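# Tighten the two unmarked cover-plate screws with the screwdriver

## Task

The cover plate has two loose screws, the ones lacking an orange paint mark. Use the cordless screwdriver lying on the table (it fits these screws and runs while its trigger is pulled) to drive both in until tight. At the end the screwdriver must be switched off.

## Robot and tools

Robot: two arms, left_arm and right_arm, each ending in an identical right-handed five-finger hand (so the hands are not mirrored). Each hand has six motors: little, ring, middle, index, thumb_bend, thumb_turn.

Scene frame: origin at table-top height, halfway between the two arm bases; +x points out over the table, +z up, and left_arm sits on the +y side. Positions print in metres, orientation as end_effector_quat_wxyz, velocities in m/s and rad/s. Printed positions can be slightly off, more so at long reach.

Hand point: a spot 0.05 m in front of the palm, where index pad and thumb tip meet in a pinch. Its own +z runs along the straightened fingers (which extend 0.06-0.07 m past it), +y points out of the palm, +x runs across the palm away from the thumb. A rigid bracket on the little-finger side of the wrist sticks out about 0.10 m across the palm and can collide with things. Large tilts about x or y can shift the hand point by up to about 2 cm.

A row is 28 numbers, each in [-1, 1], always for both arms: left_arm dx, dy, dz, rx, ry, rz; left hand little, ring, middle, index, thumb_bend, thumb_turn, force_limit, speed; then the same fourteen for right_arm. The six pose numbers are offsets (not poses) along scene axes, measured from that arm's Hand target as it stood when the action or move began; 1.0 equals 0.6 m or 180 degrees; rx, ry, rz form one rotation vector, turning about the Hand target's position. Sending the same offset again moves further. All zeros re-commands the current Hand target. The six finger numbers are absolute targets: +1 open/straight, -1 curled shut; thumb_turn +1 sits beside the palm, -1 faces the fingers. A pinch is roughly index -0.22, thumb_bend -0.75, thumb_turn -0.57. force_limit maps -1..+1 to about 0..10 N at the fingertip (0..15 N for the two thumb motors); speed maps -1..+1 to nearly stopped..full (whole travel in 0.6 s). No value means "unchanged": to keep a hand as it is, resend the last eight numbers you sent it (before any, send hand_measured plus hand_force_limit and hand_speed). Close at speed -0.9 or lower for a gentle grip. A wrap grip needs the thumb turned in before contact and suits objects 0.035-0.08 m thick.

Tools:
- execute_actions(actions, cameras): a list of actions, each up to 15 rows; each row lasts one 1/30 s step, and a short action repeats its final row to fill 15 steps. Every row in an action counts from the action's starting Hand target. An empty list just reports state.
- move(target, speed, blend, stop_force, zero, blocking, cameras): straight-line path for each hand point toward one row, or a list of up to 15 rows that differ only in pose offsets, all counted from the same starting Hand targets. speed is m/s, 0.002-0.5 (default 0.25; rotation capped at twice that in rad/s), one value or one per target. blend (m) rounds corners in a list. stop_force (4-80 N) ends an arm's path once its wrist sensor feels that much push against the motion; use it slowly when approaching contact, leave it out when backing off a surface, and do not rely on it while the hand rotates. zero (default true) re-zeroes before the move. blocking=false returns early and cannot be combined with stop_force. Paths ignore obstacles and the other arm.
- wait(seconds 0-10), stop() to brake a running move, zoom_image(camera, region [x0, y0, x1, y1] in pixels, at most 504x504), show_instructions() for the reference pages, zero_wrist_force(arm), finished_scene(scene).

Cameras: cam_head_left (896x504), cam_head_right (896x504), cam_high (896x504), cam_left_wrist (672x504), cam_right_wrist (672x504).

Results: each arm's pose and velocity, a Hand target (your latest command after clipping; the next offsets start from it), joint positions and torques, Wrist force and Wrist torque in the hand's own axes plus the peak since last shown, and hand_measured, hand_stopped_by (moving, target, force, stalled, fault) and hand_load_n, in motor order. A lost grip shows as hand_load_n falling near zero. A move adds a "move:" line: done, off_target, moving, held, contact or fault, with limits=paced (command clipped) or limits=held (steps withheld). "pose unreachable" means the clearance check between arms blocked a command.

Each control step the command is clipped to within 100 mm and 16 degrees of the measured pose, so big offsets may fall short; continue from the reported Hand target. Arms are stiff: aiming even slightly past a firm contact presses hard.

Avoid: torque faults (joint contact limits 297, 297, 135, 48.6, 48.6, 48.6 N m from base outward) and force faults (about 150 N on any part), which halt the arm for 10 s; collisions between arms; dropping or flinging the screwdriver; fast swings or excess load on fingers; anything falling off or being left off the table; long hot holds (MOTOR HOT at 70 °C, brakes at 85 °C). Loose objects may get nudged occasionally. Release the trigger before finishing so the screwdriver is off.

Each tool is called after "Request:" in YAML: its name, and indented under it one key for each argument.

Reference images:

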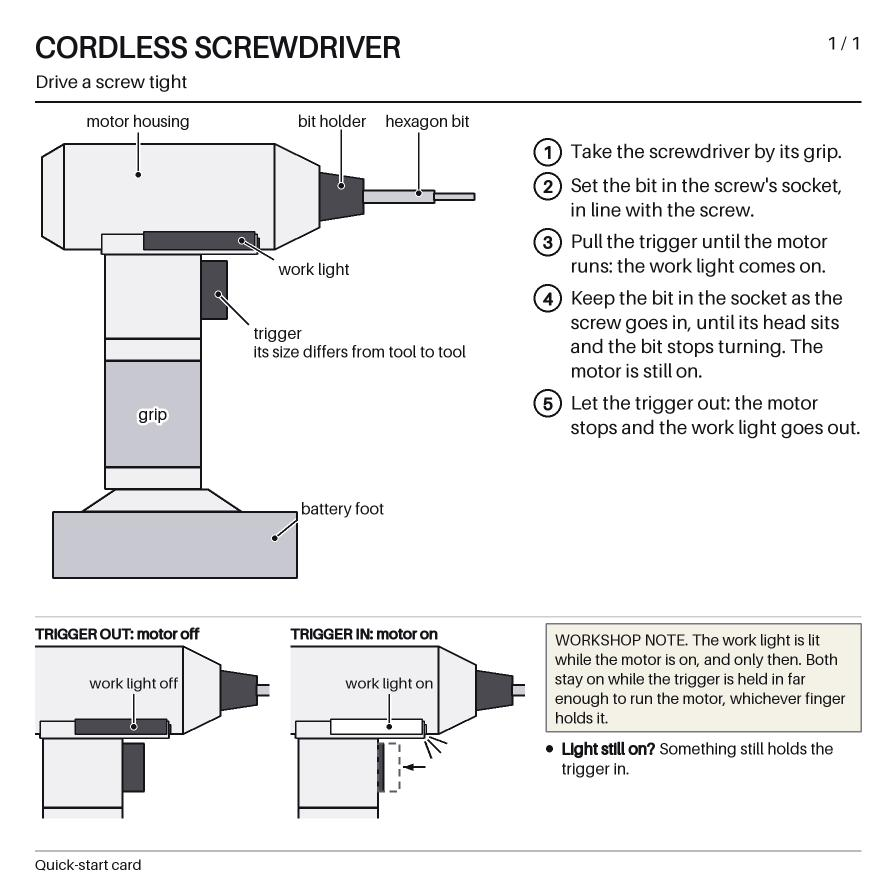

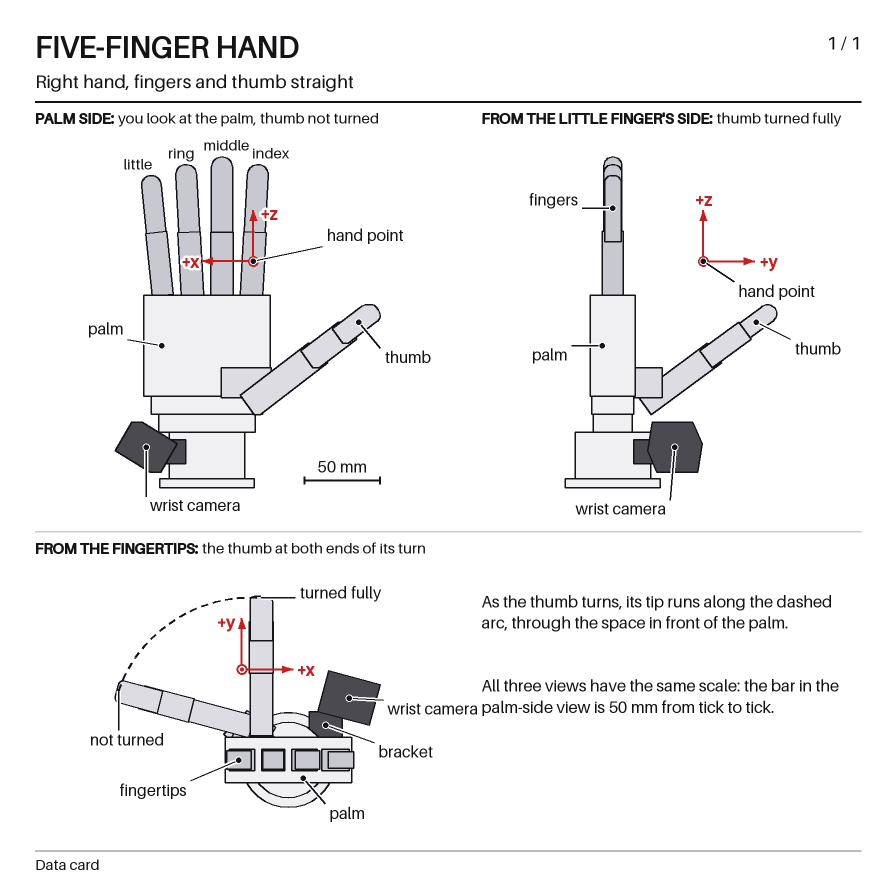

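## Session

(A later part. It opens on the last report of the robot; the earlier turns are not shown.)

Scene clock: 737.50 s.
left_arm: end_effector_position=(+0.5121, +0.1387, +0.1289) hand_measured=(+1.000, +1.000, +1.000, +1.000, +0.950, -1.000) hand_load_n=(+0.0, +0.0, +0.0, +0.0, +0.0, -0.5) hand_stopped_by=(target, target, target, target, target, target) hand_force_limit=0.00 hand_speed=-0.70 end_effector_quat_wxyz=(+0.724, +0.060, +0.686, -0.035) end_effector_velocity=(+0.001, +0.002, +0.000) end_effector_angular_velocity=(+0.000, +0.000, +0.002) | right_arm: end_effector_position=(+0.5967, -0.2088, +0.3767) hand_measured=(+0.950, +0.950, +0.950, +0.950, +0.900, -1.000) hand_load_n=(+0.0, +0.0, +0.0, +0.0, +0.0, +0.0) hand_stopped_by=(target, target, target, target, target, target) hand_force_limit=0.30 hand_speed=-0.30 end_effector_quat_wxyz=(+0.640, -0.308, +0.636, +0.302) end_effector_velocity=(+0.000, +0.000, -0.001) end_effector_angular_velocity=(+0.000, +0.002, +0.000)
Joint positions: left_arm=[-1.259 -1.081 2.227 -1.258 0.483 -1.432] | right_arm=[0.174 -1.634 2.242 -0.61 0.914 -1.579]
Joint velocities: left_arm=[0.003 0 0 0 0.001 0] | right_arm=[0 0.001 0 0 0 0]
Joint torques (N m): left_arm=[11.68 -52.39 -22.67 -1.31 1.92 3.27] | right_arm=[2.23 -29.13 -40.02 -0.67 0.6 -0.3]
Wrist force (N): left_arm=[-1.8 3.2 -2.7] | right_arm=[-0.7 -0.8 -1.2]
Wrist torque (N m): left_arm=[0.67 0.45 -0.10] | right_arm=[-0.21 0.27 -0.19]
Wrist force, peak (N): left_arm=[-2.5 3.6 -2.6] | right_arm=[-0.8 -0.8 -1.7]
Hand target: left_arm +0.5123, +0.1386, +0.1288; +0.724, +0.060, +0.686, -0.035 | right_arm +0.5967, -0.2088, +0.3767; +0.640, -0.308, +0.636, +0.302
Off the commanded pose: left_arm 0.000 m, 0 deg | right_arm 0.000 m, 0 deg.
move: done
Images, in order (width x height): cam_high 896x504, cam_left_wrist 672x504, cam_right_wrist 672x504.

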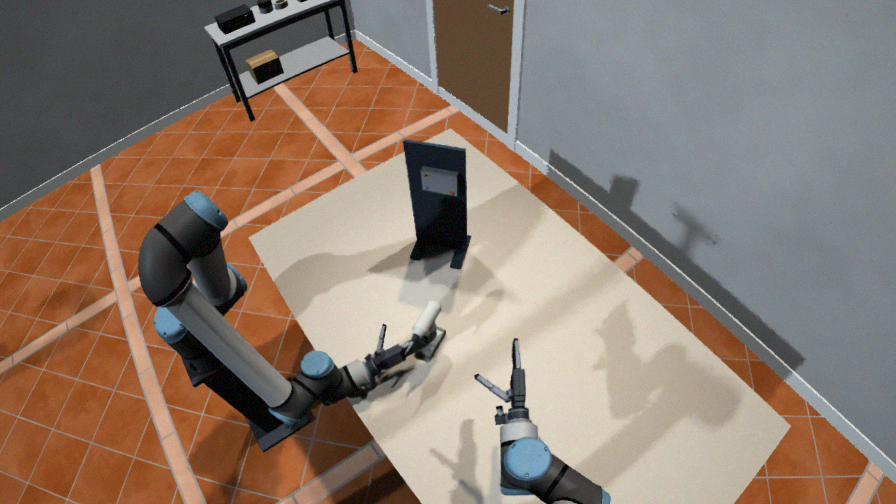

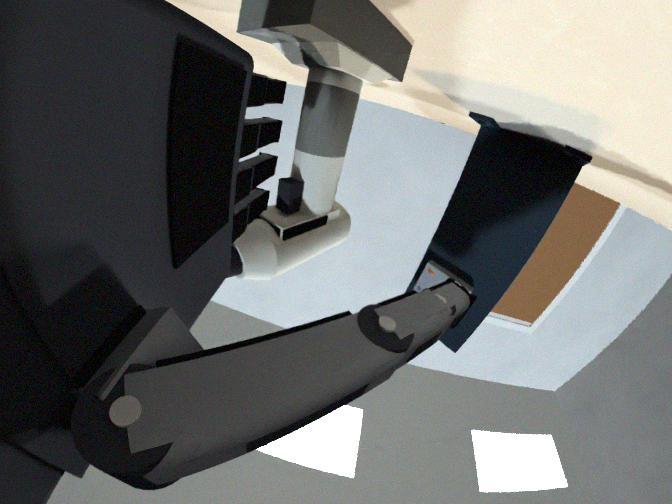

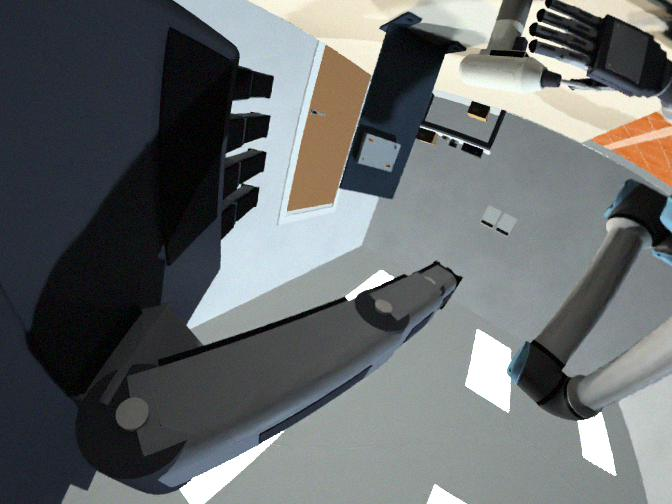

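Request:
move:
  target: [-0.2,0,0,0,0,0,1,1,1.0,1,0.95,-1,0,-0.7,0,0,0,0,0,0,0.95,0.95,0.95,0.95,0.9,-1,0.3,-0.3]
  cameras: ["cam_head_left","cam_right_wrist","cam_high"]
  speed: 0.08

Request:
zoom_image:
  camera: "cam_head_left"
  region: [270, 80, 490, 330]

Request:
zoom_image:
  camera: "cam_right_wrist"
  region: [340, 0, 580, 220]

Scene clock: 739.50 s.
left_arm: end_effector_position=(+0.3921, +0.1388, +0.1289) hand_measured=(+1.000, +1.000, +1.000, +1.000, +0.950, -1.000) hand_load_n=(+0.0, +0.0, +0.0, +0.0, +0.0, -0.5) hand_stopped_by=(target, target, target, target, target, target) hand_force_limit=0.00 hand_speed=-0.70 end_effector_quat_wxyz=(+0.724, +0.060, +0.686, -0.035) end_effector_velocity=(+0.000, -0.001, +0.000) end_effector_angular_velocity=(-0.002, +0.001, -0.001) | right_arm: end_effector_position=(+0.5967, -0.2088, +0.3767) hand_measured=(+0.950, +0.950, +0.950, +0.950, +0.900, -1.000) hand_load_n=(+0.0, +0.0, +0.0, +0.0, -0.5, +0.0) hand_stopped_by=(target, target, target, target, target, target) hand_force_limit=0.30 hand_speed=-0.30 end_effector_quat_wxyz=(+0.640, -0.308, +0.636, +0.302) end_effector_velocity=(+0.000, +0.000, -0.001) end_effector_angular_velocity=(+0.000, +0.000, +0.000)
Joint positions: left_arm=[-1.492 -1.143 2.375 -1.441 0.253 -1.329] | right_arm=[0.174 -1.634 2.242 -0.61 0.914 -1.579]
Joint velocities: left_arm=[0 0 -0.002 0.005 0.001 -0.005] | right_arm=[0 0.001 0 -0.001 0 0]
Joint torques (N m): left_arm=[7.06 -26.85 -26.84 1.63 3.18 -2.5] | right_arm=[1.31 -29.93 -39.61 -0.25 0.41 -0.25]
Wrist force (N): left_arm=[-2.4 3.6 -2.5] | right_arm=[-0.7 -0.6 -1.6]
Wrist torque (N m): left_arm=[0.71 0.52 -0.12] | right_arm=[-0.16 0.29 -0.18]
Wrist force, peak (N): left_arm=[-2.4 3.2 -3.6] | right_arm=[-0.7 -1.0 -1.7]
Hand target: left_arm +0.3921, +0.1387, +0.1289; +0.724, +0.060, +0.686, -0.035 | right_arm +0.5967, -0.2088, +0.3767; +0.640, -0.308, +0.636, +0.302
Off the commanded pose: left_arm 0.000 m, 0 deg | right_arm 0.000 m, 0 deg.
move: done
Images, in order (width x height): cam_head_left 896x504, cam_high 896x504, cam_right_wrist 672x504.

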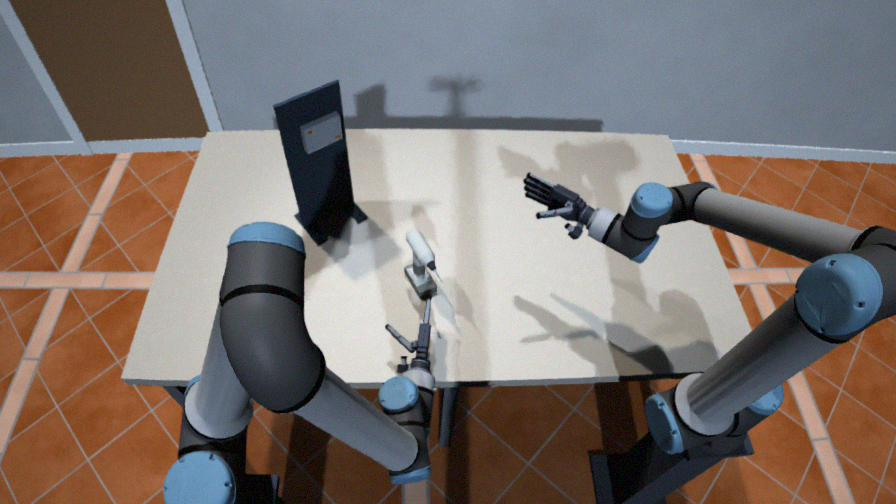

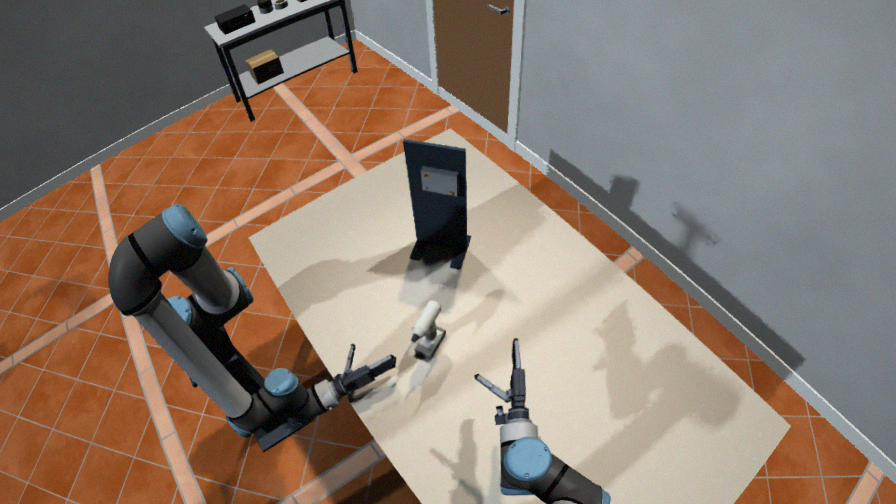

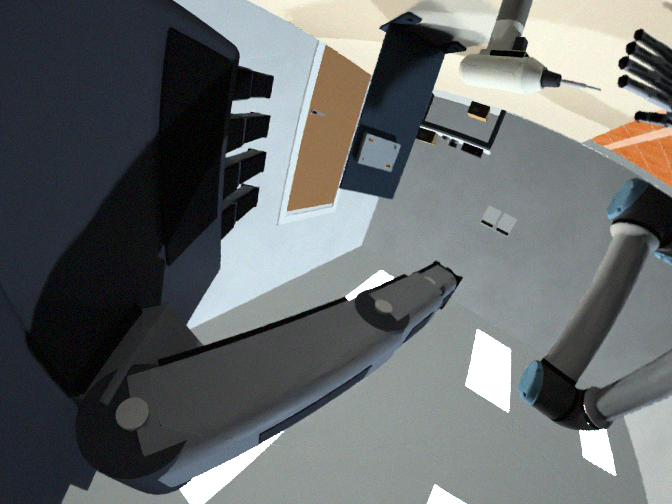

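Scaled by 2.016.

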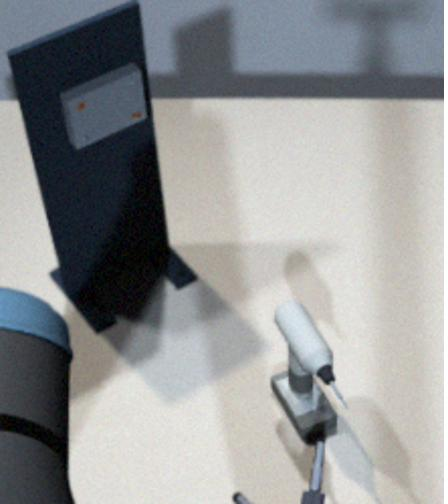

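Scaled by 2.100 from the camera's 672x504 image, which has a finer 960x720 frame.

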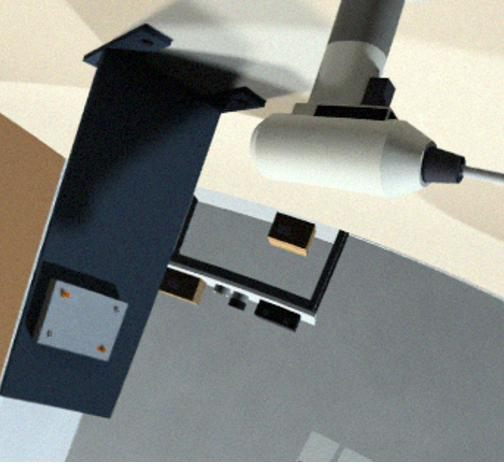

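Request:
finished_scene:
  scene: 1

The scene is finished: the task was done.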